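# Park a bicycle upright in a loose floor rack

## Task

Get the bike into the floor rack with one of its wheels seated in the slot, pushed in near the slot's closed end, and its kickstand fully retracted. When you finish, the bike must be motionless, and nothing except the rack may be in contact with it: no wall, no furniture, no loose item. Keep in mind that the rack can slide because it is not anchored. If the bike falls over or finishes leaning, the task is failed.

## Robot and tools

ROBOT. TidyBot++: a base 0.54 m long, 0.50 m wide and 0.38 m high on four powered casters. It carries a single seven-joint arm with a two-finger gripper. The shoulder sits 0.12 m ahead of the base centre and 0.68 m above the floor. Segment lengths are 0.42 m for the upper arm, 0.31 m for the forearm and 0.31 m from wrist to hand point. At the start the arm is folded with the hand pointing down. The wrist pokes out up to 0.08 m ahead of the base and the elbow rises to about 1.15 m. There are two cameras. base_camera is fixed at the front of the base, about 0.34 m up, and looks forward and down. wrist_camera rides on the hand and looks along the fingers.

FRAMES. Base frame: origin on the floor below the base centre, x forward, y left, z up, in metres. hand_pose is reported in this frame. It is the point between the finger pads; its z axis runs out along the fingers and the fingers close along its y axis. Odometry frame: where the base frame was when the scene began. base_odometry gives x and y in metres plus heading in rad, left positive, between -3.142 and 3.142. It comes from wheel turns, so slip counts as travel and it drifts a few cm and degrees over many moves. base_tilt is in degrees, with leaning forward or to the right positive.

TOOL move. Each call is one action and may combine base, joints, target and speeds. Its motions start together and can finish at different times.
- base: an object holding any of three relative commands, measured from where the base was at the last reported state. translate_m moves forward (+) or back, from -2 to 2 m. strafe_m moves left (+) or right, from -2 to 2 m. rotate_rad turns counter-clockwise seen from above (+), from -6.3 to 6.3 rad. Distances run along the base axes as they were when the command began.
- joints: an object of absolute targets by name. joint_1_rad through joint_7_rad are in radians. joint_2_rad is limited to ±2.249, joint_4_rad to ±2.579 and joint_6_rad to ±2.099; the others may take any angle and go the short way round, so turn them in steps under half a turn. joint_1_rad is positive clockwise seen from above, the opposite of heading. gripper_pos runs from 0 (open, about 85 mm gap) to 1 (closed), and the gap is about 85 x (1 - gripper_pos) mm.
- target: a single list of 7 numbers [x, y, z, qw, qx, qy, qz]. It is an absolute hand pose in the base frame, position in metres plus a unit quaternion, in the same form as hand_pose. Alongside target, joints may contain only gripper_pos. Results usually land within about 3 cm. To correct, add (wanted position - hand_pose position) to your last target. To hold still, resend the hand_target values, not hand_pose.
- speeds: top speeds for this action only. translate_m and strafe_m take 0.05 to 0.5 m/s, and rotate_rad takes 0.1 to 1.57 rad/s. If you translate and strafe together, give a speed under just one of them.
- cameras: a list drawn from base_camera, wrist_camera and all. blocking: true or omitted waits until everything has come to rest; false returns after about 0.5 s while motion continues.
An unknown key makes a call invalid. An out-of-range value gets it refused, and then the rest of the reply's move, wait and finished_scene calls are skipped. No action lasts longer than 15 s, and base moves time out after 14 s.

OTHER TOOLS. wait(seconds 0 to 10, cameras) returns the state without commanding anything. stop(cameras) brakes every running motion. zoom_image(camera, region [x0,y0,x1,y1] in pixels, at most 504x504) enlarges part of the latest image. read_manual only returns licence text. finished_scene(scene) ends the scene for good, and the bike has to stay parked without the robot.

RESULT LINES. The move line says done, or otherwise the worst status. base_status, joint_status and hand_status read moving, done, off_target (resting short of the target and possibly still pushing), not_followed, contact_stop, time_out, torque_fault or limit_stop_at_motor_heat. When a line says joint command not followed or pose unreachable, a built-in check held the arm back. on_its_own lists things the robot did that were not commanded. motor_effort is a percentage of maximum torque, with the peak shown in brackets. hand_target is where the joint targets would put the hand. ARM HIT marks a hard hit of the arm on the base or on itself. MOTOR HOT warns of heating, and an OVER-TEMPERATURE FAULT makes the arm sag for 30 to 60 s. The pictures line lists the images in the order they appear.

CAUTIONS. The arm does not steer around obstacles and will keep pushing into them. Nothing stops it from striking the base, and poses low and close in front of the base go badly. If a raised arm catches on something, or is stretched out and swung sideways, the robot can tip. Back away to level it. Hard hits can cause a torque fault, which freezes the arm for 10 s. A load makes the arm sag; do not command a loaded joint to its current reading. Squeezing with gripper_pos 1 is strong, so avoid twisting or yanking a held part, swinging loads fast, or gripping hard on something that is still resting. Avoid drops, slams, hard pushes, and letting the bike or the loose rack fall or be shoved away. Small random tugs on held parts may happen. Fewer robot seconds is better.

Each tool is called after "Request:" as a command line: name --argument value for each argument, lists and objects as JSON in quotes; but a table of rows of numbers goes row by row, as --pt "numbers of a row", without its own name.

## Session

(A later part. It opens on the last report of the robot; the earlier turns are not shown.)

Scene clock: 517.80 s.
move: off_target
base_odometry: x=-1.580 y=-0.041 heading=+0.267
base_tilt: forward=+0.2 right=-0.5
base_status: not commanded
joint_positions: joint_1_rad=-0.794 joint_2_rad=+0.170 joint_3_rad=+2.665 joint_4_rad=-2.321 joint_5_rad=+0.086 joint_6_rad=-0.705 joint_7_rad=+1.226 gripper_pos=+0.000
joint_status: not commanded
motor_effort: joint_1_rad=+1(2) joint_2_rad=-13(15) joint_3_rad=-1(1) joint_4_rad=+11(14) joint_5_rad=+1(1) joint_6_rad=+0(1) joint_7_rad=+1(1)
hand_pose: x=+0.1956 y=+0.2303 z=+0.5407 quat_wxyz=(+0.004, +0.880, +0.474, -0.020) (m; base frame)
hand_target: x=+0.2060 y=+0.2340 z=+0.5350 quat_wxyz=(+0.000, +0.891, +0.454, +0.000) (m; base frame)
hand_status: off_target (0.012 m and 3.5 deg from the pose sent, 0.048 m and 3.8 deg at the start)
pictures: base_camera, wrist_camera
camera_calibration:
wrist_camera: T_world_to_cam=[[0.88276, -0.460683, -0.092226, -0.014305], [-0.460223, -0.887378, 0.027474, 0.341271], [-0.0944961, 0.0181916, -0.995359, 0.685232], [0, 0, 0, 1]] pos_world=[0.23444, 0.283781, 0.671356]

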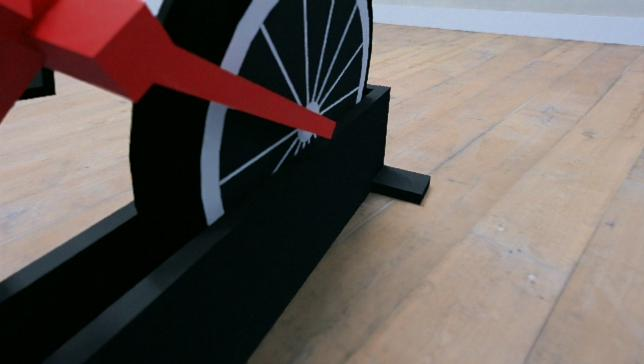

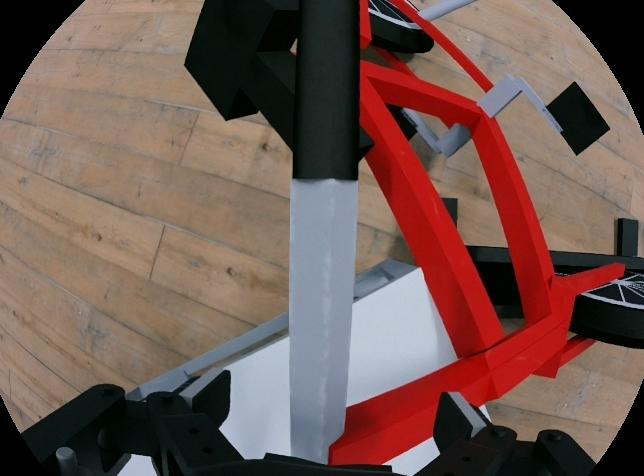

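Request:
move --target '[0.222, 0.255, 0.535, 0, 0.8870, 0.4617, 0]'

Scene clock: 520.87 s.
move: off_target
base_odometry: x=-1.580 y=-0.041 heading=+0.267
base_tilt: forward=+0.2 right=-0.5
base_status: not commanded
joint_positions: joint_1_rad=-0.818 joint_2_rad=+0.215 joint_3_rad=+2.709 joint_4_rad=-2.282 joint_5_rad=+0.104 joint_6_rad=-0.704 joint_7_rad=+1.226 gripper_pos=+0.000
joint_status: not commanded
motor_effort: joint_1_rad=+0(1) joint_2_rad=-15(16) joint_3_rad=-1(2) joint_4_rad=+11(12) joint_5_rad=+1(1) joint_6_rad=+0(1) joint_7_rad=+1(1)
hand_pose: x=+0.2080 y=+0.2435 z=+0.5365 quat_wxyz=(+0.004, +0.882, +0.470, -0.021) (m; base frame)
hand_target: x=+0.2220 y=+0.2550 z=+0.5350 quat_wxyz=(+0.000, +0.887, +0.462, +0.000) (m; base frame)
hand_status: off_target (0.018 m and 2.7 deg from the pose sent, 0.037 m and 2.8 deg at the start)
pictures: base_camera, wrist_camera
camera_calibration:
wrist_camera: T_world_to_cam=[[0.87789, -0.469818, -0.0926292, -0.0161376], [-0.469155, -0.8826, 0.0301732, 0.358144], [-0.0959305, 0.0169687, -0.995243, 0.682552], [0, 0, 0, 1]] pos_world=[0.24767, 0.296934, 0.667004]

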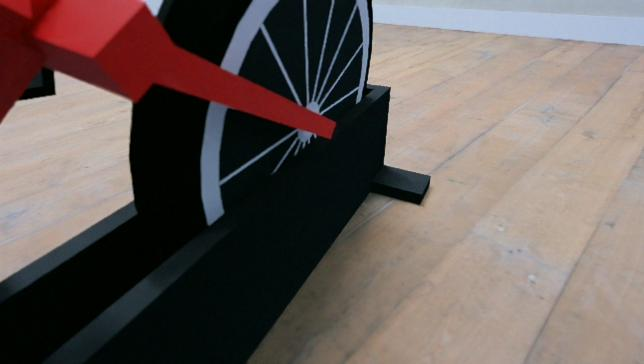

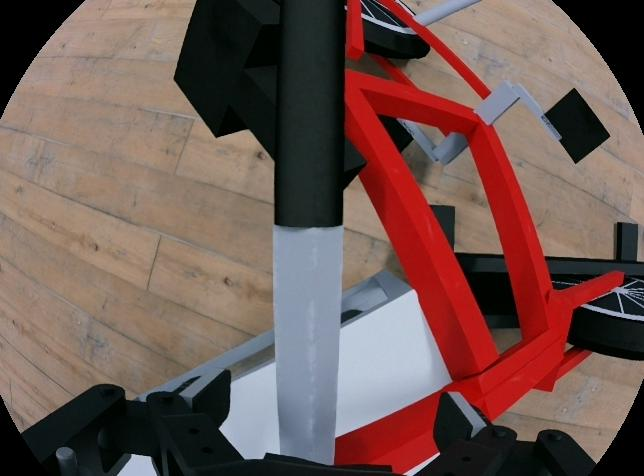

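Request:
move --target '[0.222, 0.253, 0.527, 0, 0.8870, 0.4617, 0]' --cameras '[]'

Request:
move --joints '{"gripper_pos": 1.0}'

Scene clock: 522.20 s.
move: off_target
base_odometry: x=-1.580 y=-0.041 heading=+0.267
base_tilt: forward=+0.2 right=-0.5
base_status: not commanded
joint_positions: joint_1_rad=-0.838 joint_2_rad=+0.229 joint_3_rad=+2.732 joint_4_rad=-2.284 joint_5_rad=+0.114 joint_6_rad=-0.678 joint_7_rad=+1.226 gripper_pos=+0.000
joint_status: not commanded
motor_effort: joint_1_rad=+0(2) joint_2_rad=-15(17) joint_3_rad=-1(2) joint_4_rad=+11(11) joint_5_rad=+1(1) joint_6_rad=+0(1) joint_7_rad=+1(1)
hand_pose: x=+0.2112 y=+0.2474 z=+0.5318 quat_wxyz=(+0.003, +0.881, +0.473, -0.017) (m; base frame)
hand_target: x=+0.2220 y=+0.2530 z=+0.5270 quat_wxyz=(+0.000, +0.887, +0.462, +0.000) (m; base frame)
hand_status: off_target (0.013 m and 2.4 deg from the pose sent, 0.019 m and 2.7 deg at the start)
pictures: none
No camera images: "cameras" was empty.

Scene clock: 523.30 s.
move: off_target
base_odometry: x=-1.580 y=-0.041 heading=+0.267
base_tilt: forward=+0.2 right=-0.5
base_status: not commanded
joint_positions: joint_1_rad=-0.867 joint_2_rad=+0.226 joint_3_rad=+2.722 joint_4_rad=-2.285 joint_5_rad=+0.111 joint_6_rad=-0.665 joint_7_rad=+1.226 gripper_pos=+0.772
joint_status: gripper_pos off_target (ended at +0.772, target +1.000)
motor_effort: joint_1_rad=+4(9) joint_2_rad=-12(17) joint_3_rad=+3(8) joint_4_rad=+10(13) joint_5_rad=+4(11) joint_6_rad=+3(5) joint_7_rad=+1(1)
hand_pose: x=+0.2016 y=+0.2552 z=+0.5326 quat_wxyz=(-0.004, +0.873, +0.488, -0.013) (m; base frame)
hand_target: x=+0.2220 y=+0.2530 z=+0.5270 quat_wxyz=(+0.000, +0.887, +0.462, +0.000) (m; base frame)
hand_status: not commanded
pictures: base_camera, wrist_camera
camera_calibration:
wrist_camera: T_world_to_cam=[[0.896937, -0.43117, -0.0979618, -0.0162096], [-0.432701, -0.901517, 0.0061427, 0.375849], [-0.0909628, 0.0368785, -0.995171, 0.671674], [0, 0, 0, 1]] pos_world=[0.238266, 0.307075, 0.664534]

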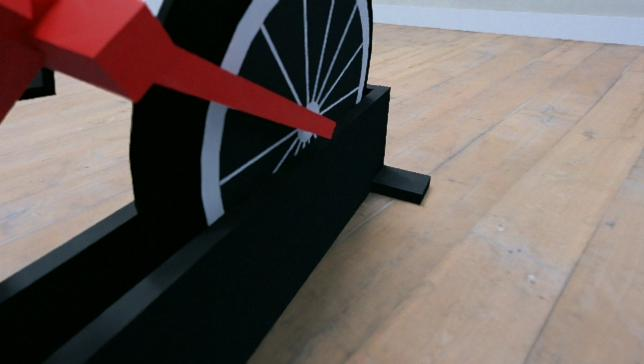

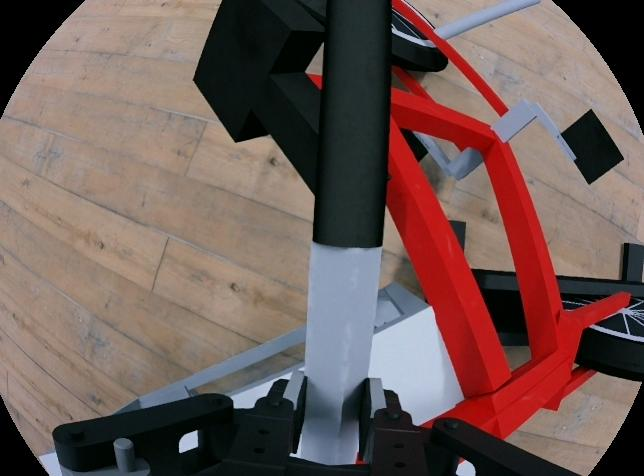

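Request:
move --target '[0.228, 0.258, 0.548, 0, 0.8755, 0.4832, 0]' --cameras '["wrist_camera"]'

Request:
move --target '[0.228, 0.298, 0.550, 0, 0.8755, 0.4832, 0]' --base '{"strafe_m": -0.04}' --speeds '{"strafe_m": 0.15}' --cameras '["wrist_camera"]'

Scene clock: 525.53 s.
move: off_target
base_odometry: x=-1.580 y=-0.041 heading=+0.267
base_tilt: forward=+0.2 right=-0.5
base_status: not commanded
joint_positions: joint_1_rad=-0.830 joint_2_rad=+0.236 joint_3_rad=+2.690 joint_4_rad=-2.274 joint_5_rad=+0.110 joint_6_rad=-0.680 joint_7_rad=+1.236 gripper_pos=+0.772
joint_status: not commanded
motor_effort: joint_1_rad=+6(7) joint_2_rad=-22(23) joint_3_rad=+4(4) joint_4_rad=+15(16) joint_5_rad=+5(7) joint_6_rad=-1(3) joint_7_rad=+1(1)
hand_pose: x=+0.2021 y=+0.2553 z=+0.5332 quat_wxyz=(-0.004, +0.872, +0.490, -0.019) (m; base frame)
hand_target: x=+0.2280 y=+0.2580 z=+0.5480 quat_wxyz=(+0.000, +0.876, +0.483, +0.000) (m; base frame)
hand_status: off_target (0.030 m and 2.4 deg from the pose sent, 0.031 m and 1.7 deg at the start)
pictures: wrist_camera
camera_calibration:
wrist_camera: T_world_to_cam=[[0.897447, -0.428234, -0.105851, -0.013211], [-0.428977, -0.903159, 0.0168114, 0.370109], [-0.1028, 0.0303204, -0.99424, 0.675894], [0, 0, 0, 1]] pos_world=[0.240106, 0.308117, 0.66438]

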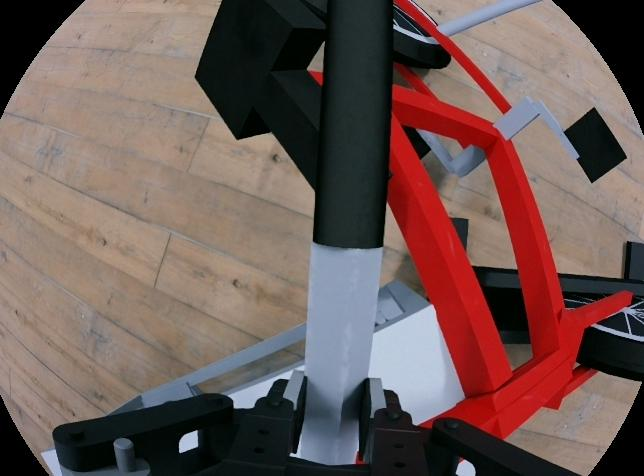

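Scene clock: 526.47 s.
move: off_target
base_odometry: x=-1.569 y=-0.080 heading=+0.267
base_tilt: forward=+0.2 right=-0.5
base_status: done
joint_positions: joint_1_rad=-0.888 joint_2_rad=+0.312 joint_3_rad=+2.713 joint_4_rad=-2.192 joint_5_rad=+0.127 joint_6_rad=-0.727 joint_7_rad=+1.236 gripper_pos=+0.783
joint_status: not commanded
motor_effort: joint_1_rad=+3(7) joint_2_rad=-26(28) joint_3_rad=-1(5) joint_4_rad=+19(19) joint_5_rad=+3(7) joint_6_rad=+1(3) joint_7_rad=+2(2)
hand_pose: x=+0.2009 y=+0.2776 z=+0.5280 quat_wxyz=(+0.004, +0.861, +0.507, -0.036) (m; base frame)
hand_target: x=+0.2280 y=+0.2980 z=+0.5500 quat_wxyz=(+0.000, +0.876, +0.483, +0.000) (m; base frame)
hand_status: off_target (0.040 m and 5.3 deg from the pose sent, 0.053 m and 2.4 deg at the start)
pictures: wrist_camera
camera_calibration:
wrist_camera: T_world_to_cam=[[0.912145, -0.39425, -0.112067, -0.0122156], [-0.39063, -0.918989, 0.0535447, 0.367114], [-0.124098, -0.0050638, -0.992257, 0.682944], [0, 0, 0, 1]] pos_world=[0.2393, 0.336016, 0.65663]

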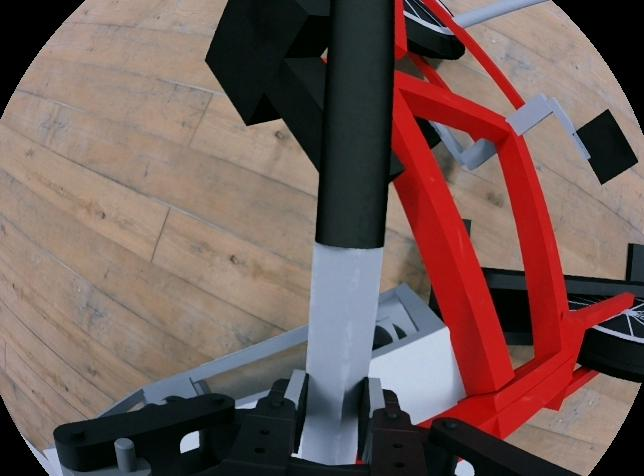

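Request:
move --target '[0.232, 0.345, 0.565, 0, 0.8755, 0.4832, 0]' --base '{"strafe_m": -0.05}' --speeds '{"strafe_m": 0.15}' --cameras '["wrist_camera"]'

Scene clock: 528.03 s.
move: off_target
base_odometry: x=-1.556 y=-0.128 heading=+0.267
base_tilt: forward=+0.2 right=-0.5
base_status: done
joint_positions: joint_1_rad=-0.952 joint_2_rad=+0.324 joint_3_rad=+2.753 joint_4_rad=-1.992 joint_5_rad=+0.137 joint_6_rad=-0.805 joint_7_rad=+1.232 gripper_pos=+0.999
joint_status: not commanded
on_its_own: gripper_pos moved +0.216 to your old target +1.000
motor_effort: joint_1_rad=+0(6) joint_2_rad=-22(28) joint_3_rad=-2(5) joint_4_rad=+13(20) joint_5_rad=-1(8) joint_6_rad=+0(11) joint_7_rad=+1(2)
hand_pose: x=+0.2241 y=+0.3561 z=+0.5649 quat_wxyz=(-0.025, +0.859, +0.511, +0.009) (m; base frame)
hand_target: x=+0.2320 y=+0.3450 z=+0.5650 quat_wxyz=(+0.000, +0.876, +0.483, +0.000) (m; base frame)
hand_status: off_target (0.014 m and 4.8 deg from the pose sent, 0.083 m and 5.3 deg at the start)
pictures: wrist_camera
camera_calibration:
wrist_camera: T_world_to_cam=[[0.920124, -0.377143, -0.10552, -0.00990132], [-0.383916, -0.921853, -0.052875, 0.506022], [-0.0773323, 0.0891623, -0.99301, 0.679249], [0, 0, 0, 1]] pos_world=[0.255908, 0.40218, 0.700212]

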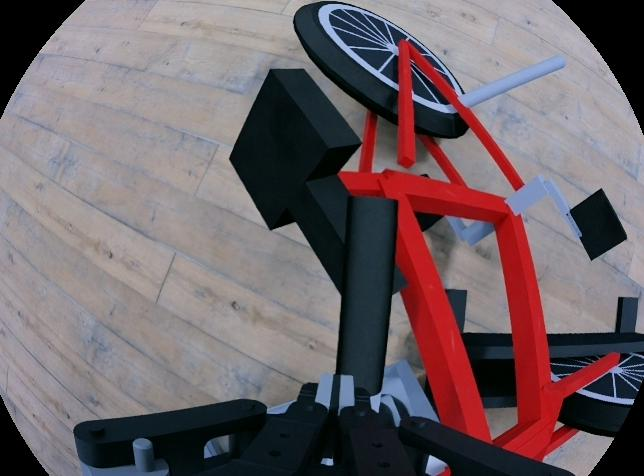

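Request:
move --target '[0.232, 0.300, 0.66, 0, 0.8755, 0.4832, 0]' --cameras '[]'

Request:
move --joints '{"gripper_pos": 0.0}' --target '[0.300, 0.160, 0.80, 0.05, 0.981, 0.112, -0.149]'

Scene clock: 530.00 s.
move: off_target
base_odometry: x=-1.556 y=-0.128 heading=+0.267
base_tilt: forward=+0.2 right=-0.5
base_status: not commanded
joint_positions: joint_1_rad=-0.737 joint_2_rad=+0.118 joint_3_rad=+2.635 joint_4_rad=-1.917 joint_5_rad=+0.099 joint_6_rad=-1.086 joint_7_rad=+1.244 gripper_pos=+0.999
joint_status: not commanded
motor_effort: joint_1_rad=+1(2) joint_2_rad=-16(23) joint_3_rad=-2(2) joint_4_rad=+16(17) joint_5_rad=+1(2) joint_6_rad=+0(1) joint_7_rad=+1(1)
hand_pose: x=+0.2484 y=+0.3072 z=+0.6531 quat_wxyz=(-0.002, +0.887, +0.461, +0.024) (m; base frame)
hand_target: x=+0.2320 y=+0.3000 z=+0.6600 quat_wxyz=(+0.000, +0.876, +0.483, +0.000) (m; base frame)
hand_status: off_target (0.019 m and 4.0 deg from the pose sent, 0.111 m and 4.8 deg at the start)
pictures: none
No camera images: "cameras" was empty.

Scene clock: 531.90 s.
move: off_target
base_odometry: x=-1.556 y=-0.128 heading=+0.267
base_tilt: forward=+0.2 right=-0.5
base_status: not commanded
joint_positions: joint_1_rad=-0.390 joint_2_rad=+0.076 joint_3_rad=+2.845 joint_4_rad=-1.549 joint_5_rad=-0.015 joint_6_rad=-1.801 joint_7_rad=+1.198 gripper_pos=+0.000
joint_status: all done
motor_effort: joint_1_rad=+0(2) joint_2_rad=-16(17) joint_3_rad=-1(2) joint_4_rad=+16(17) joint_5_rad=+1(2) joint_6_rad=-3(3) joint_7_rad=+1(1)
hand_pose: x=+0.3137 y=+0.1646 z=+0.7867 quat_wxyz=(+0.055, +0.977, +0.157, -0.130) (m; base frame)
hand_target: x=+0.3000 y=+0.1600 z=+0.8000 quat_wxyz=(+0.050, +0.981, +0.112, -0.149) (m; base frame)
hand_status: off_target (0.020 m and 5.6 deg from the pose sent, 0.214 m and 46.6 deg at the start)
pictures: base_camera, wrist_camera
camera_calibration:
wrist_camera: T_world_to_cam=[[0.394747, -0.918097, -0.0356736, 0.0577877], [-0.881328, -0.38934, 0.267725, 0.19172], [-0.259686, -0.0742432, -0.962835, 0.9839], [0, 0, 0, 1]] pos_world=[0.401662, 0.200747, 0.898067]

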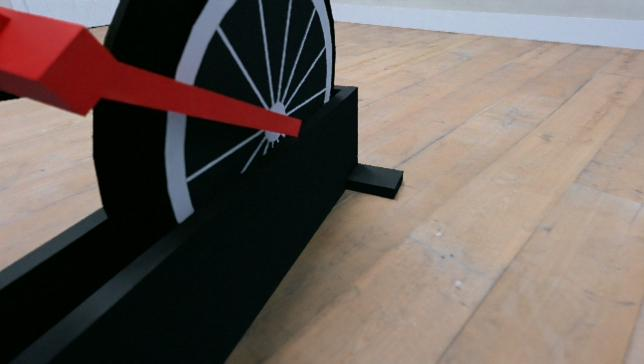

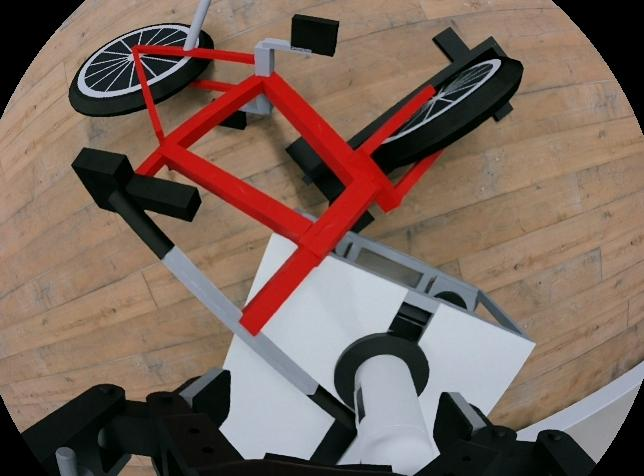

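Request:
move --target '[0.222, 0.282, 0.62, 0, 0.8704, 0.4924, 0]' --cameras '["wrist_camera"]'

Request:
move --target '[0.222, 0.280, 0.54, 0, 0.8704, 0.4924, 0]' --cameras '["wrist_camera"]'

Scene clock: 546.10 s.
move: off_target
base_odometry: x=-1.556 y=-0.128 heading=+0.267
base_tilt: forward=+0.2 right=-0.5
base_status: not commanded
joint_positions: joint_1_rad=-0.718 joint_2_rad=+0.100 joint_3_rad=+2.631 joint_4_rad=-2.018 joint_5_rad=+0.028 joint_6_rad=-1.061 joint_7_rad=+1.237 gripper_pos=+0.000
joint_status: not commanded
motor_effort: joint_1_rad=+1(2) joint_2_rad=-15(17) joint_3_rad=-1(2) joint_4_rad=+15(17) joint_5_rad=+1(1) joint_6_rad=+1(3) joint_7_rad=+1(1)
hand_pose: x=+0.2202 y=+0.2758 z=+0.6300 quat_wxyz=(+0.000, +0.899, +0.438, -0.017) (m; base frame)
hand_target: x=+0.2220 y=+0.2820 z=+0.6200 quat_wxyz=(+0.000, +0.870, +0.492, +0.000) (m; base frame)
hand_status: off_target (0.012 m and 7.2 deg from the pose sent, 0.224 m and 43.8 deg at the start)
pictures: wrist_camera
camera_calibration:
wrist_camera: T_world_to_cam=[[0.842707, -0.529938, -0.0949206, 0.0227366], [-0.530632, -0.847369, 0.0198631, 0.399842], [-0.0909591, 0.0336292, -0.995287, 0.770538], [0, 0, 0, 1]] pos_world=[0.263096, 0.324951, 0.761122]

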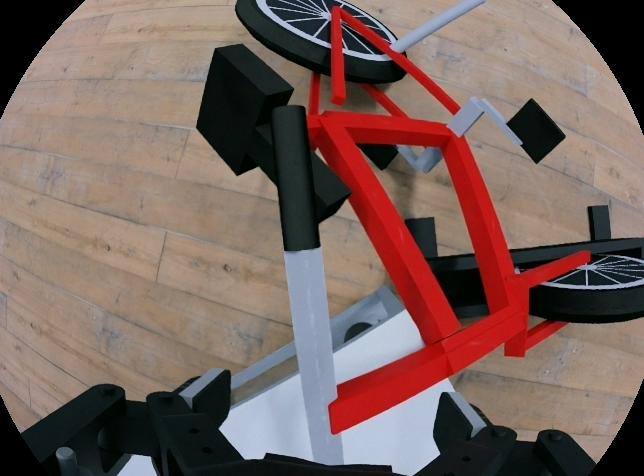

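Scene clock: 547.53 s.
move: off_target
base_odometry: x=-1.556 y=-0.128 heading=+0.267
base_tilt: forward=+0.2 right=-0.5
base_status: not commanded
joint_positions: joint_1_rad=-0.860 joint_2_rad=+0.257 joint_3_rad=+2.712 joint_4_rad=-2.180 joint_5_rad=+0.116 joint_6_rad=-0.768 joint_7_rad=+1.237 gripper_pos=+0.000
joint_status: not commanded
motor_effort: joint_1_rad=+1(1) joint_2_rad=-17(19) joint_3_rad=-2(2) joint_4_rad=+12(15) joint_5_rad=+0(1) joint_6_rad=+0(1) joint_7_rad=+1(1)
hand_pose: x=+0.2109 y=+0.2753 z=+0.5455 quat_wxyz=(+0.004, +0.870, +0.492, -0.022) (m; base frame)
hand_target: x=+0.2220 y=+0.2800 z=+0.5400 quat_wxyz=(+0.000, +0.870, +0.492, +0.000) (m; base frame)
hand_status: off_target (0.013 m and 2.6 deg from the pose sent, 0.090 m and 7.2 deg at the start)
pictures: wrist_camera
camera_calibration:
wrist_camera: T_world_to_cam=[[0.900426, -0.424139, -0.0966387, -0.0180253], [-0.423172, -0.905508, 0.0313189, 0.38326], [-0.100791, 0.0126944, -0.994827, 0.693201], [0, 0, 0, 1]] pos_world=[0.248283, 0.3306, 0.67587]

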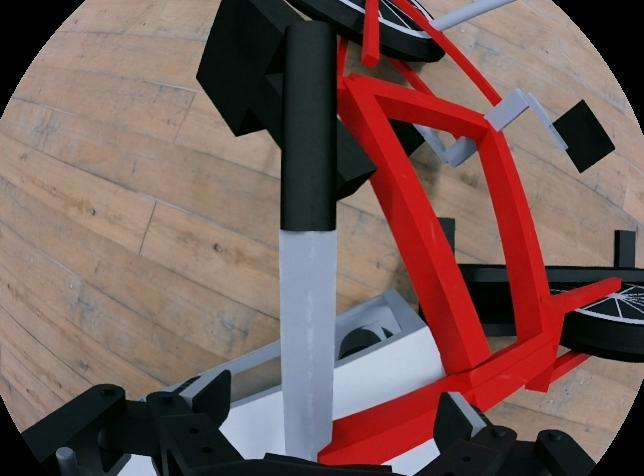

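Request:
move --target '[0.216, 0.284, 0.512, 0, 0.8704, 0.4924, 0]' --cameras '["wrist_camera"]'

Scene clock: 549.03 s.
move: off_target
base_odometry: x=-1.556 y=-0.128 heading=+0.267
base_tilt: forward=+0.2 right=-0.5
base_status: not commanded
joint_positions: joint_1_rad=-0.953 joint_2_rad=+0.319 joint_3_rad=+2.782 joint_4_rad=-2.216 joint_5_rad=+0.145 joint_6_rad=-0.662 joint_7_rad=+1.223 gripper_pos=+0.000
joint_status: not commanded
motor_effort: joint_1_rad=+0(1) joint_2_rad=-18(20) joint_3_rad=-2(2) joint_4_rad=+10(12) joint_5_rad=+0(1) joint_6_rad=+0(1) joint_7_rad=+1(1)
hand_pose: x=+0.2062 y=+0.2814 z=+0.5184 quat_wxyz=(+0.003, +0.861, +0.508, -0.019) (m; base frame)
hand_target: x=+0.2160 y=+0.2840 z=+0.5120 quat_wxyz=(+0.000, +0.870, +0.492, +0.000) (m; base frame)
hand_status: off_target (0.012 m and 3.0 deg from the pose sent, 0.035 m and 2.6 deg at the start)
pictures: wrist_camera
camera_calibration:
wrist_camera: T_world_to_cam=[[0.915743, -0.390664, -0.0937893, -0.0278784], [-0.390203, -0.920417, 0.0239689, 0.388876], [-0.095689, 0.0146475, -0.995304, 0.664361], [0, 0, 0, 1]] pos_world=[0.240842, 0.337305, 0.649305]

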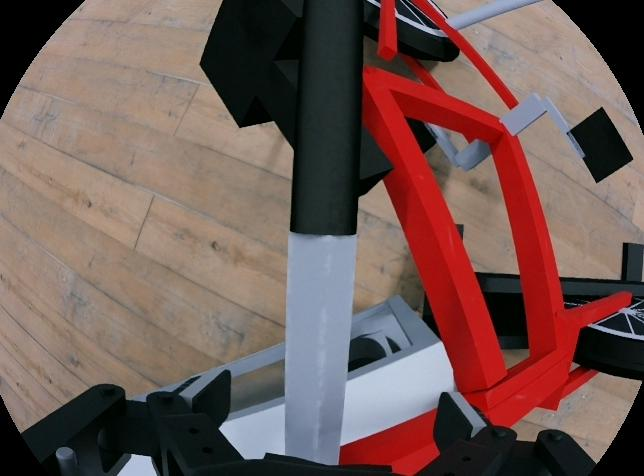

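Request:
move --joints '{"gripper_pos": 1.0}' --cameras '["wrist_camera"]'

Scene clock: 550.57 s.
move: done
base_odometry: x=-1.556 y=-0.128 heading=+0.267
base_tilt: forward=+0.2 right=-0.5
base_status: not commanded
joint_positions: joint_1_rad=-0.972 joint_2_rad=+0.279 joint_3_rad=+2.783 joint_4_rad=-2.217 joint_5_rad=+0.154 joint_6_rad=-0.649 joint_7_rad=+1.223 gripper_pos=+0.999
joint_status: all done
motor_effort: joint_1_rad=+1(9) joint_2_rad=-10(19) joint_3_rad=+0(9) joint_4_rad=+10(13) joint_5_rad=+1(10) joint_6_rad=+4(9) joint_7_rad=+1(1)
hand_pose: x=+0.2068 y=+0.2913 z=+0.5294 quat_wxyz=(-0.008, +0.855, +0.519, +0.005) (m; base frame)
hand_target: x=+0.2160 y=+0.2840 z=+0.5120 quat_wxyz=(+0.000, +0.870, +0.492, +0.000) (m; base frame)
hand_status: not commanded
pictures: wrist_camera
camera_calibration:
wrist_camera: T_world_to_cam=[[0.927395, -0.364736, -0.0831008, -0.0391491], [-0.367987, -0.929428, -0.027362, 0.423173], [-0.0672563, 0.0559554, -0.996165, 0.657717], [0, 0, 0, 1]] pos_world=[0.236265, 0.342227, 0.663521]

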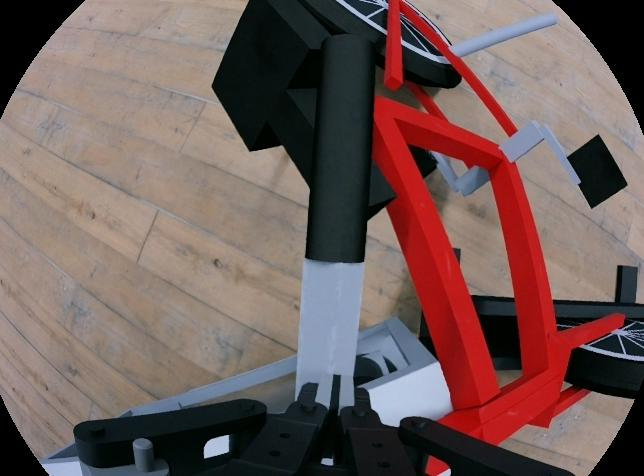

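Request:
move --joints '{"gripper_pos": 0.0}' --target '[0.213, 0.279, 0.530, 0, 0.8704, 0.4924, 0]' --cameras '["wrist_camera"]'

Request:
move --target '[0.212, 0.281, 0.488, 0, 0.8704, 0.4924, 0]' --cameras '["wrist_camera"]'

Scene clock: 552.70 s.
move: done
base_odometry: x=-1.556 y=-0.128 heading=+0.267
base_tilt: forward=+0.2 right=-0.5
base_status: not commanded
joint_positions: joint_1_rad=-0.921 joint_2_rad=+0.277 joint_3_rad=+2.766 joint_4_rad=-2.219 joint_5_rad=+0.157 joint_6_rad=-0.654 joint_7_rad=+1.223 gripper_pos=+0.000
joint_status: all done
motor_effort: joint_1_rad=+0(2) joint_2_rad=-18(19) joint_3_rad=-1(3) joint_4_rad=+11(12) joint_5_rad=+1(2) joint_6_rad=+0(7) joint_7_rad=+1(1)
hand_pose: x=+0.2163 y=+0.2863 z=+0.5303 quat_wxyz=(-0.007, +0.863, +0.505, +0.004) (m; base frame)
hand_target: x=+0.2130 y=+0.2790 z=+0.5300 quat_wxyz=(+0.000, +0.870, +0.492, +0.000) (m; base frame)
hand_status: done (0.008 m and 1.9 deg from the pose sent, 0.014 m and 3.7 deg at the start)
pictures: wrist_camera
camera_calibration:
wrist_camera: T_world_to_cam=[[0.915006, -0.394572, -0.0841209, -0.0380001], [-0.397777, -0.917146, -0.0248247, 0.423588], [-0.067356, 0.0561762, -0.996146, 0.65948], [0, 0, 0, 1]] pos_world=[0.247684, 0.336451, 0.664257]

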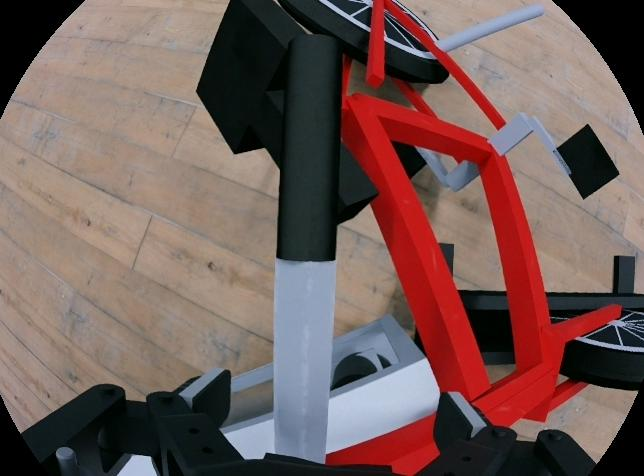

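Scene clock: 553.70 s.
move: off_target
base_odometry: x=-1.556 y=-0.128 heading=+0.267
base_tilt: forward=+0.2 right=-0.5
base_status: not commanded
joint_positions: joint_1_rad=-1.026 joint_2_rad=+0.371 joint_3_rad=+2.857 joint_4_rad=-2.262 joint_5_rad=+0.161 joint_6_rad=-0.559 joint_7_rad=+1.211 gripper_pos=+0.000
joint_status: not commanded
motor_effort: joint_1_rad=+1(1) joint_2_rad=-19(21) joint_3_rad=-2(2) joint_4_rad=+9(12) joint_5_rad=+1(1) joint_6_rad=+0(1) joint_7_rad=+1(1)
hand_pose: x=+0.2043 y=+0.2785 z=+0.4932 quat_wxyz=(+0.004, +0.859, +0.511, -0.017) (m; base frame)
hand_target: x=+0.2120 y=+0.2810 z=+0.4880 quat_wxyz=(+0.000, +0.870, +0.492, +0.000) (m; base frame)
hand_status: off_target (0.010 m and 3.2 deg from the pose sent, 0.043 m and 1.9 deg at the start)
pictures: wrist_camera
camera_calibration:
wrist_camera: T_world_to_cam=[[0.91873, -0.384602, -0.0895373, -0.0340568], [-0.384192, -0.92298, 0.0224713, 0.386269], [-0.0912836, 0.0137544, -0.99573, 0.63863], [0, 0, 0, 1]] pos_world=[0.237987, 0.334636, 0.624174]

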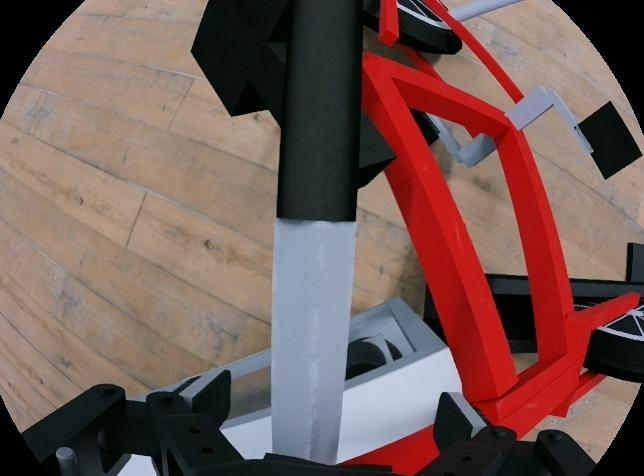

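Request:
move --target '[0.204, 0.285, 0.486, 0, 0.8704, 0.4924, 0]' --cameras '[]'

Request:
move --joints '{"gripper_pos": 1.0}' --cameras '["wrist_camera"]'

Scene clock: 554.93 s.
move: off_target
base_odometry: x=-1.556 y=-0.128 heading=+0.267
base_tilt: forward=+0.2 right=-0.5
base_status: not commanded
joint_positions: joint_1_rad=-1.068 joint_2_rad=+0.371 joint_3_rad=+2.868 joint_4_rad=-2.262 joint_5_rad=+0.161 joint_6_rad=-0.554 joint_7_rad=+1.183 gripper_pos=+0.000
joint_status: not commanded
motor_effort: joint_1_rad=+0(1) joint_2_rad=-20(20) joint_3_rad=-2(2) joint_4_rad=+9(9) joint_5_rad=+0(1) joint_6_rad=+0(1) joint_7_rad=+1(1)
hand_pose: x=+0.1964 y=+0.2822 z=+0.4925 quat_wxyz=(+0.005, +0.859, +0.512, -0.015) (m; base frame)
hand_target: x=+0.2040 y=+0.2850 z=+0.4860 quat_wxyz=(+0.000, +0.870, +0.492, +0.000) (m; base frame)
hand_status: off_target (0.010 m and 3.2 deg from the pose sent, 0.010 m and 3.2 deg at the start)
pictures: none
No camera images: "cameras" was empty.

Scene clock: 556.03 s.
move: off_target
base_odometry: x=-1.556 y=-0.128 heading=+0.267
base_tilt: forward=+0.2 right=-0.5
base_status: not commanded
joint_positions: joint_1_rad=-1.073 joint_2_rad=+0.370 joint_3_rad=+2.868 joint_4_rad=-2.263 joint_5_rad=+0.166 joint_6_rad=-0.552 joint_7_rad=+1.182 gripper_pos=+0.753
joint_status: gripper_pos off_target (ended at +0.753, target +1.000)
motor_effort: joint_1_rad=+2(4) joint_2_rad=-16(20) joint_3_rad=-1(3) joint_4_rad=+9(12) joint_5_rad=+0(3) joint_6_rad=+2(5) joint_7_rad=+1(1)
hand_pose: x=+0.1957 y=+0.2828 z=+0.4928 quat_wxyz=(+0.005, +0.856, +0.516, -0.013) (m; base frame)
hand_target: x=+0.2040 y=+0.2850 z=+0.4860 quat_wxyz=(+0.000, +0.870, +0.492, +0.000) (m; base frame)
hand_status: not commanded
pictures: wrist_camera
camera_calibration:
wrist_camera: T_world_to_cam=[[0.92384, -0.373411, -0.084167, -0.0313163], [-0.373408, -0.927523, 0.0163723, 0.389069], [-0.0841804, 0.0163033, -0.996317, 0.635633], [0, 0, 0, 1]] pos_world=[0.227721, 0.338814, 0.624287]

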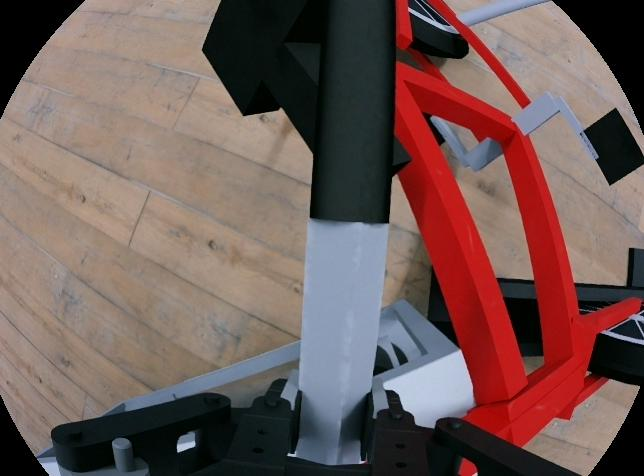

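Request:
move --target '[0.215, 0.300, 0.525, 0, 0.862, 0.507, 0]' --cameras '["wrist_camera"]'

Scene clock: 557.40 s.
move: off_target
base_odometry: x=-1.556 y=-0.128 heading=+0.267
base_tilt: forward=+0.2 right=-0.5
base_status: not commanded
joint_positions: joint_1_rad=-0.996 joint_2_rad=+0.387 joint_3_rad=+2.797 joint_4_rad=-2.227 joint_5_rad=+0.166 joint_6_rad=-0.610 joint_7_rad=+1.182 gripper_pos=+0.753
joint_status: not commanded
motor_effort: joint_1_rad=+4(4) joint_2_rad=-31(33) joint_3_rad=-1(1) joint_4_rad=+16(17) joint_5_rad=-2(2) joint_6_rad=-2(3) joint_7_rad=-1(1)
hand_pose: x=+0.1962 y=+0.2830 z=+0.4962 quat_wxyz=(+0.008, +0.859, +0.510, -0.032) (m; base frame)
hand_target: x=+0.2150 y=+0.3000 z=+0.5250 quat_wxyz=(+0.000, +0.862, +0.507, +0.000) (m; base frame)
hand_status: off_target (0.038 m and 3.8 deg from the pose sent, 0.041 m and 2.0 deg at the start)
pictures: wrist_camera
camera_calibration:
wrist_camera: T_world_to_cam=[[0.916116, -0.387912, -0.101268, -0.0173578], [-0.384676, -0.921667, 0.0505399, 0.37301], [-0.112941, -0.00734488, -0.993575, 0.649949], [0, 0, 0, 1]] pos_world=[0.232795, 0.341832, 0.625163]

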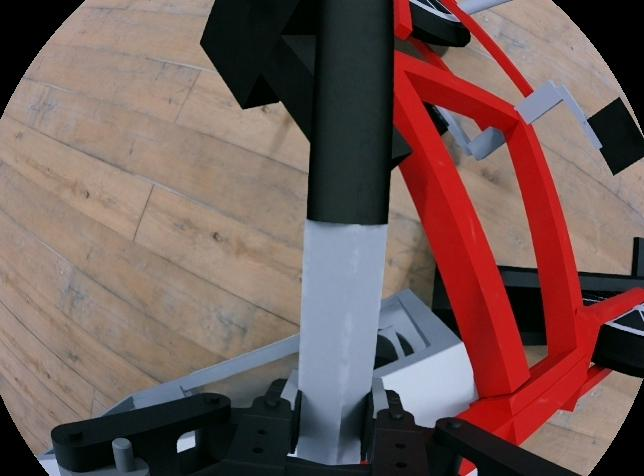

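Request:
move --target '[0.225, 0.312, 0.555, 0, 0.862, 0.507, 0]' --cameras '["wrist_camera"]'

Scene clock: 558.80 s.
move: off_target
base_odometry: x=-1.556 y=-0.128 heading=+0.267
base_tilt: forward=+0.2 right=-0.5
base_status: not commanded
joint_positions: joint_1_rad=-0.950 joint_2_rad=+0.381 joint_3_rad=+2.739 joint_4_rad=-2.158 joint_5_rad=+0.166 joint_6_rad=-0.738 joint_7_rad=+1.182 gripper_pos=+0.771
joint_status: not commanded
motor_effort: joint_1_rad=+6(6) joint_2_rad=-34(35) joint_3_rad=+1(1) joint_4_rad=+21(21) joint_5_rad=+2(4) joint_6_rad=-1(2) joint_7_rad=+0(1)
hand_pose: x=+0.1981 y=+0.2844 z=+0.5136 quat_wxyz=(+0.024, +0.858, +0.511, -0.047) (m; base frame)
hand_target: x=+0.2250 y=+0.3120 z=+0.5550 quat_wxyz=(+0.000, +0.862, +0.507, +0.000) (m; base frame)
hand_status: off_target (0.057 m and 6.1 deg from the pose sent, 0.072 m and 3.8 deg at the start)
pictures: wrist_camera
camera_calibration:
wrist_camera: T_world_to_cam=[[0.916356, -0.388956, -0.0948905, -0.0197673], [-0.380657, -0.91987, 0.094547, 0.350308], [-0.124062, -0.050518, -0.990988, 0.680639], [0, 0, 0, 1]] pos_world=[0.235902, 0.348934, 0.639508]

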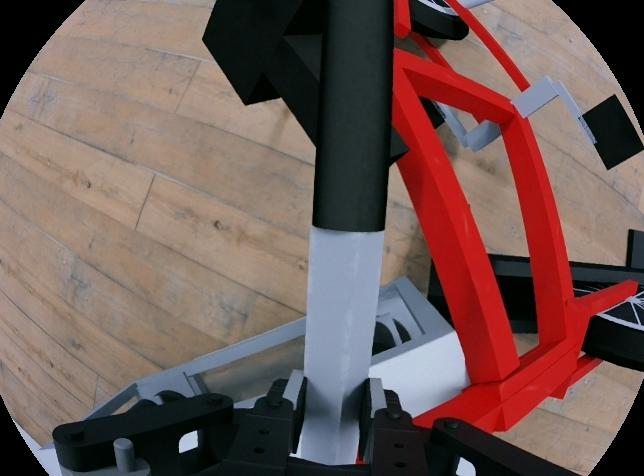

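Request:
move --joints '{"gripper_pos": 0.5}' --target '[0.207, 0.286, 0.505, 0, 0.862, 0.507, 0]' --cameras '[]'

Request:
move --target '[0.206, 0.288, 0.480, 0, 0.862, 0.507, 0]' --cameras '["wrist_camera"]'

Request:
move --joints '{"gripper_pos": 1.0}' --cameras '["wrist_camera"]'

Scene clock: 562.03 s.
move: done
base_odometry: x=-1.556 y=-0.128 heading=+0.267
base_tilt: forward=+0.2 right=-0.5
base_status: not commanded
joint_positions: joint_1_rad=-0.996 joint_2_rad=+0.336 joint_3_rad=+2.797 joint_4_rad=-2.232 joint_5_rad=+0.170 joint_6_rad=-0.629 joint_7_rad=+1.182 gripper_pos=+0.500
joint_status: all done
motor_effort: joint_1_rad=+1(6) joint_2_rad=-18(34) joint_3_rad=-2(2) joint_4_rad=+10(21) joint_5_rad=+1(4) joint_6_rad=+0(3) joint_7_rad=+1(1)
hand_pose: x=+0.2007 y=+0.2821 z=+0.5100 quat_wxyz=(+0.007, +0.859, +0.512, -0.015) (m; base frame)
hand_target: x=+0.2070 y=+0.2860 z=+0.5050 quat_wxyz=(+0.000, +0.862, +0.507, +0.000) (m; base frame)
hand_status: done (0.009 m and 2.0 deg from the pose sent, 0.012 m and 6.1 deg at the start)
pictures: none
No camera images: "cameras" was empty.

Scene clock: 562.90 s.
move: done
base_odometry: x=-1.556 y=-0.128 heading=+0.267
base_tilt: forward=+0.2 right=-0.5
base_status: not commanded
joint_positions: joint_1_rad=-1.073 joint_2_rad=+0.397 joint_3_rad=+2.880 joint_4_rad=-2.256 joint_5_rad=+0.170 joint_6_rad=-0.537 joint_7_rad=+1.182 gripper_pos=+0.500
joint_status: not commanded
motor_effort: joint_1_rad=+1(1) joint_2_rad=-20(22) joint_3_rad=-2(2) joint_4_rad=+8(10) joint_5_rad=+0(2) joint_6_rad=+0(1) joint_7_rad=+1(1)
hand_pose: x=+0.1994 y=+0.2857 z=+0.4856 quat_wxyz=(+0.006, +0.858, +0.513, -0.015) (m; base frame)
hand_target: x=+0.2060 y=+0.2880 z=+0.4800 quat_wxyz=(+0.000, +0.862, +0.507, +0.000) (m; base frame)
hand_status: done (0.009 m and 2.0 deg from the pose sent, 0.031 m and 2.0 deg at the start)
pictures: wrist_camera
camera_calibration:
wrist_camera: T_world_to_cam=[[0.920442, -0.381281, -0.08609, -0.0303997], [-0.380887, -0.924369, 0.0216064, 0.391316], [-0.087817, 0.0129032, -0.996053, 0.630201], [0, 0, 0, 1]] pos_world=[0.232371, 0.341998, 0.616642]

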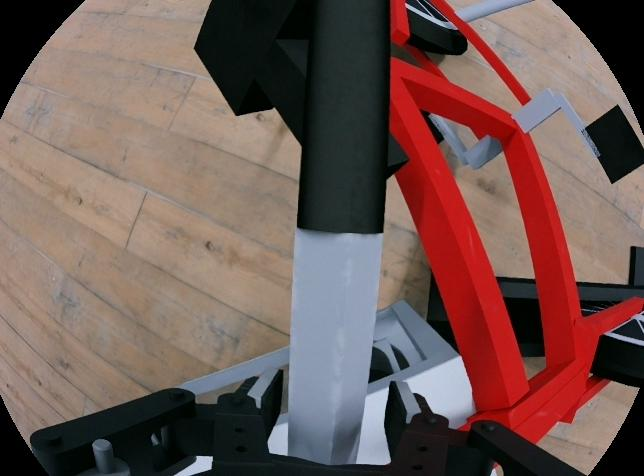

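Scene clock: 563.73 s.
move: off_target
base_odometry: x=-1.556 y=-0.128 heading=+0.267
base_tilt: forward=+0.2 right=-0.5
base_status: not commanded
joint_positions: joint_1_rad=-1.081 joint_2_rad=+0.396 joint_3_rad=+2.879 joint_4_rad=-2.257 joint_5_rad=+0.175 joint_6_rad=-0.533 joint_7_rad=+1.182 gripper_pos=+0.748
joint_status: gripper_pos off_target (ended at +0.748, target +1.000)
motor_effort: joint_1_rad=+0(5) joint_2_rad=-19(20) joint_3_rad=-2(6) joint_4_rad=+9(10) joint_5_rad=-1(5) joint_6_rad=+1(3) joint_7_rad=+1(1)
hand_pose: x=+0.1977 y=+0.2870 z=+0.4856 quat_wxyz=(+0.005, +0.855, +0.518, -0.013) (m; base frame)
hand_target: x=+0.2060 y=+0.2880 z=+0.4800 quat_wxyz=(+0.000, +0.862, +0.507, +0.000) (m; base frame)
hand_status: not commanded
pictures: wrist_camera
camera_calibration:
wrist_camera: T_world_to_cam=[[0.925373, -0.369448, -0.0848069, -0.0333961], [-0.369342, -0.929128, 0.0175132, 0.392973], [-0.0852667, 0.0151165, -0.996243, 0.629052], [0, 0, 0, 1]] pos_world=[0.229682, 0.343275, 0.616974]

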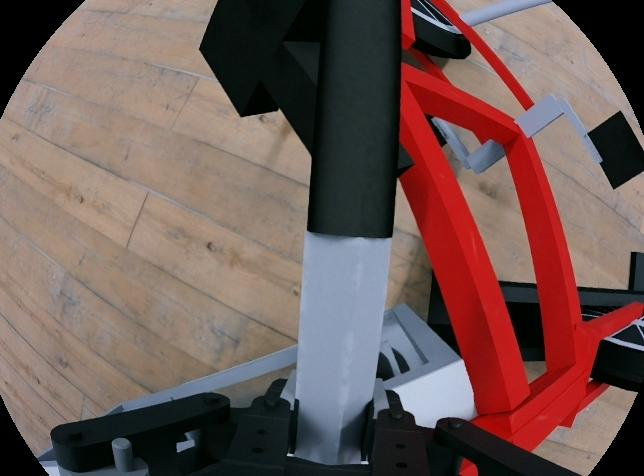

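Request:
move --target '[0.209, 0.320, 0.495, 0, 0.862, 0.507, 0]' --base '{"strafe_m": -0.035}' --cameras '[]'

Request:
move --target '[0.209, 0.350, 0.495, 0, 0.862, 0.507, 0]' --base '{"strafe_m": -0.035}' --cameras '["wrist_camera"]'

Scene clock: 565.33 s.
move: off_target
base_odometry: x=-1.546 y=-0.162 heading=+0.267
base_tilt: forward=+0.2 right=-0.5
base_status: done
joint_positions: joint_1_rad=-1.083 joint_2_rad=+0.426 joint_3_rad=+2.877 joint_4_rad=-2.216 joint_5_rad=+0.177 joint_6_rad=-0.569 joint_7_rad=+1.182 gripper_pos=+0.748
joint_status: not commanded
motor_effort: joint_1_rad=+2(4) joint_2_rad=-25(26) joint_3_rad=-1(3) joint_4_rad=+15(15) joint_5_rad=+0(2) joint_6_rad=+4(4) joint_7_rad=+0(1)
hand_pose: x=+0.1992 y=+0.2939 z=+0.4831 quat_wxyz=(+0.013, +0.854, +0.519, -0.022) (m; base frame)
hand_target: x=+0.2090 y=+0.3200 z=+0.4950 quat_wxyz=(+0.000, +0.862, +0.507, +0.000) (m; base frame)
hand_status: off_target (0.030 m and 3.4 deg from the pose sent, 0.036 m and 2.2 deg at the start)
pictures: none
No camera images: "cameras" was empty.

Scene clock: 566.20 s.
move: off_target
base_odometry: x=-1.537 y=-0.196 heading=+0.267
base_tilt: forward=+0.2 right=-0.5
base_status: done
joint_positions: joint_1_rad=-1.104 joint_2_rad=+0.491 joint_3_rad=+2.879 joint_4_rad=-2.135 joint_5_rad=+0.191 joint_6_rad=-0.602 joint_7_rad=+1.182 gripper_pos=+0.748
joint_status: not commanded
motor_effort: joint_1_rad=+1(3) joint_2_rad=-29(32) joint_3_rad=-4(5) joint_4_rad=+16(17) joint_5_rad=-4(5) joint_6_rad=+4(5) joint_7_rad=-2(2)
hand_pose: x=+0.2018 y=+0.3189 z=+0.4746 quat_wxyz=(+0.017, +0.849, +0.528, -0.028) (m; base frame)
hand_target: x=+0.2090 y=+0.3500 z=+0.4950 quat_wxyz=(+0.000, +0.862, +0.507, +0.000) (m; base frame)
hand_status: off_target (0.038 m and 4.7 deg from the pose sent, 0.058 m and 3.4 deg at the start)
pictures: wrist_camera
camera_calibration:
wrist_camera: T_world_to_cam=[[0.93299, -0.350019, -0.0837602, -0.0344639], [-0.346434, -0.936487, 0.0545529, 0.404492], [-0.0975349, -0.02188, -0.994992, 0.631659], [0, 0, 0, 1]] pos_world=[0.233893, 0.380559, 0.603542]

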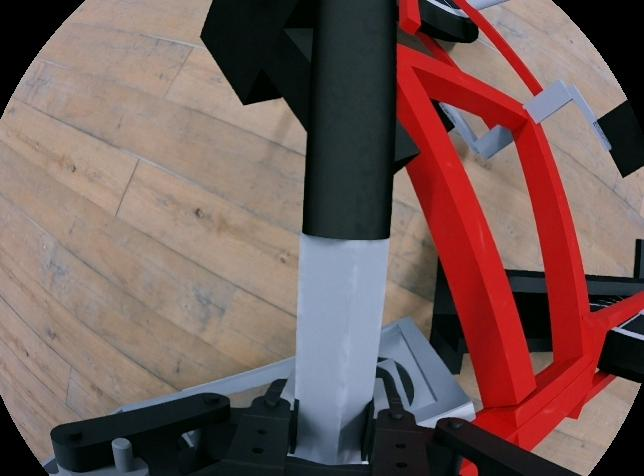

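Request:
move --target '[0.210, 0.330, 0.530, 0, 0.862, 0.507, 0]' --base '{"translate_m": 0.06}' --speeds '{"translate_m": 0.1}'

Scene clock: 569.23 s.
move: off_target
base_odometry: x=-1.479 y=-0.180 heading=+0.267
base_tilt: forward=+0.2 right=-0.6
base_status: done
joint_positions: joint_1_rad=-1.057 joint_2_rad=+0.443 joint_3_rad=+2.796 joint_4_rad=-2.134 joint_5_rad=+0.181 joint_6_rad=-0.659 joint_7_rad=+1.182 gripper_pos=+0.748
joint_status: not commanded
motor_effort: joint_1_rad=+5(6) joint_2_rad=-35(37) joint_3_rad=+0(6) joint_4_rad=+17(17) joint_5_rad=-1(6) joint_6_rad=-1(4) joint_7_rad=-1(4)
hand_pose: x=+0.1876 y=+0.3150 z=+0.4944 quat_wxyz=(+0.011, +0.843, +0.537, -0.035) (m; base frame)
hand_target: x=+0.2100 y=+0.3300 z=+0.5300 quat_wxyz=(+0.000, +0.862, +0.507, +0.000) (m; base frame)
hand_status: off_target (0.045 m and 5.9 deg from the pose sent, 0.057 m and 4.7 deg at the start)
pictures: base_camera, wrist_camera
camera_calibration:
wrist_camera: T_world_to_cam=[[0.938635, -0.329228, -0.102822, -0.0192167], [-0.324738, -0.944012, 0.0582013, 0.3913], [-0.116227, -0.0212395, -0.992996, 0.652158], [0, 0, 0, 1]] pos_world=[0.220906, 0.376916, 0.62284]

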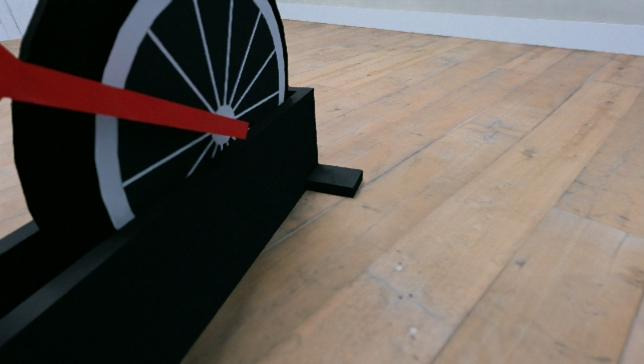

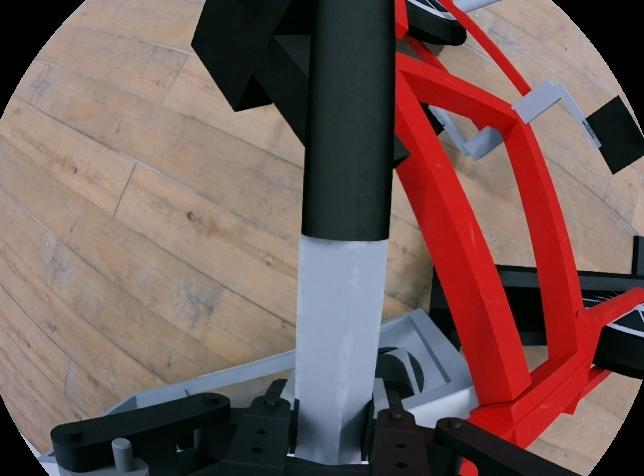

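Request:
move --target '[0.205, 0.335, 0.565, 0, 0.862, 0.507, 0]' --base '{"translate_m": 0.07}' --speeds '{"translate_m": 0.1}'

Scene clock: 571.00 s.
move: off_target
base_odometry: x=-1.411 y=-0.162 heading=+0.267
base_tilt: forward=+0.2 right=-0.6
base_status: done
joint_positions: joint_1_rad=-1.014 joint_2_rad=+0.384 joint_3_rad=+2.735 joint_4_rad=-2.083 joint_5_rad=+0.176 joint_6_rad=-0.810 joint_7_rad=+1.182 gripper_pos=+0.754
joint_status: not commanded
motor_effort: joint_1_rad=+4(7) joint_2_rad=-34(37) joint_3_rad=-1(2) joint_4_rad=+23(24) joint_5_rad=-3(4) joint_6_rad=+2(3) joint_7_rad=-2(3)
hand_pose: x=+0.1888 y=+0.3072 z=+0.5270 quat_wxyz=(+0.029, +0.841, +0.539, -0.041) (m; base frame)
hand_target: x=+0.2050 y=+0.3350 z=+0.5650 quat_wxyz=(+0.000, +0.862, +0.507, +0.000) (m; base frame)
hand_status: off_target (0.050 m and 7.3 deg from the pose sent, 0.075 m and 5.9 deg at the start)
pictures: base_camera, wrist_camera
camera_calibration:
wrist_camera: T_world_to_cam=[[0.941268, -0.32746, -0.0823663, -0.0313302], [-0.320127, -0.943018, 0.0907518, 0.364124], [-0.10739, -0.0590541, -0.992462, 0.694161], [0, 0, 0, 1]] pos_world=[0.220602, 0.37411, 0.653303]

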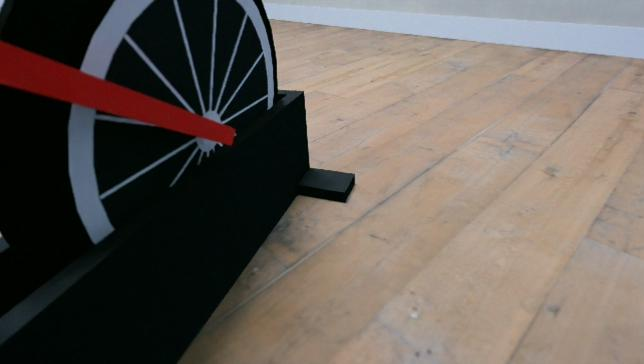

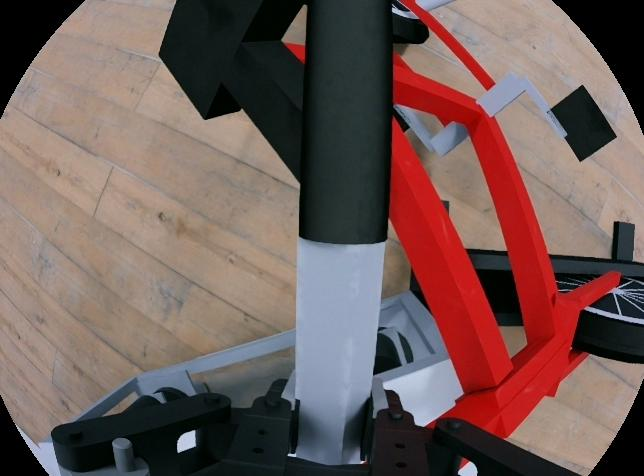

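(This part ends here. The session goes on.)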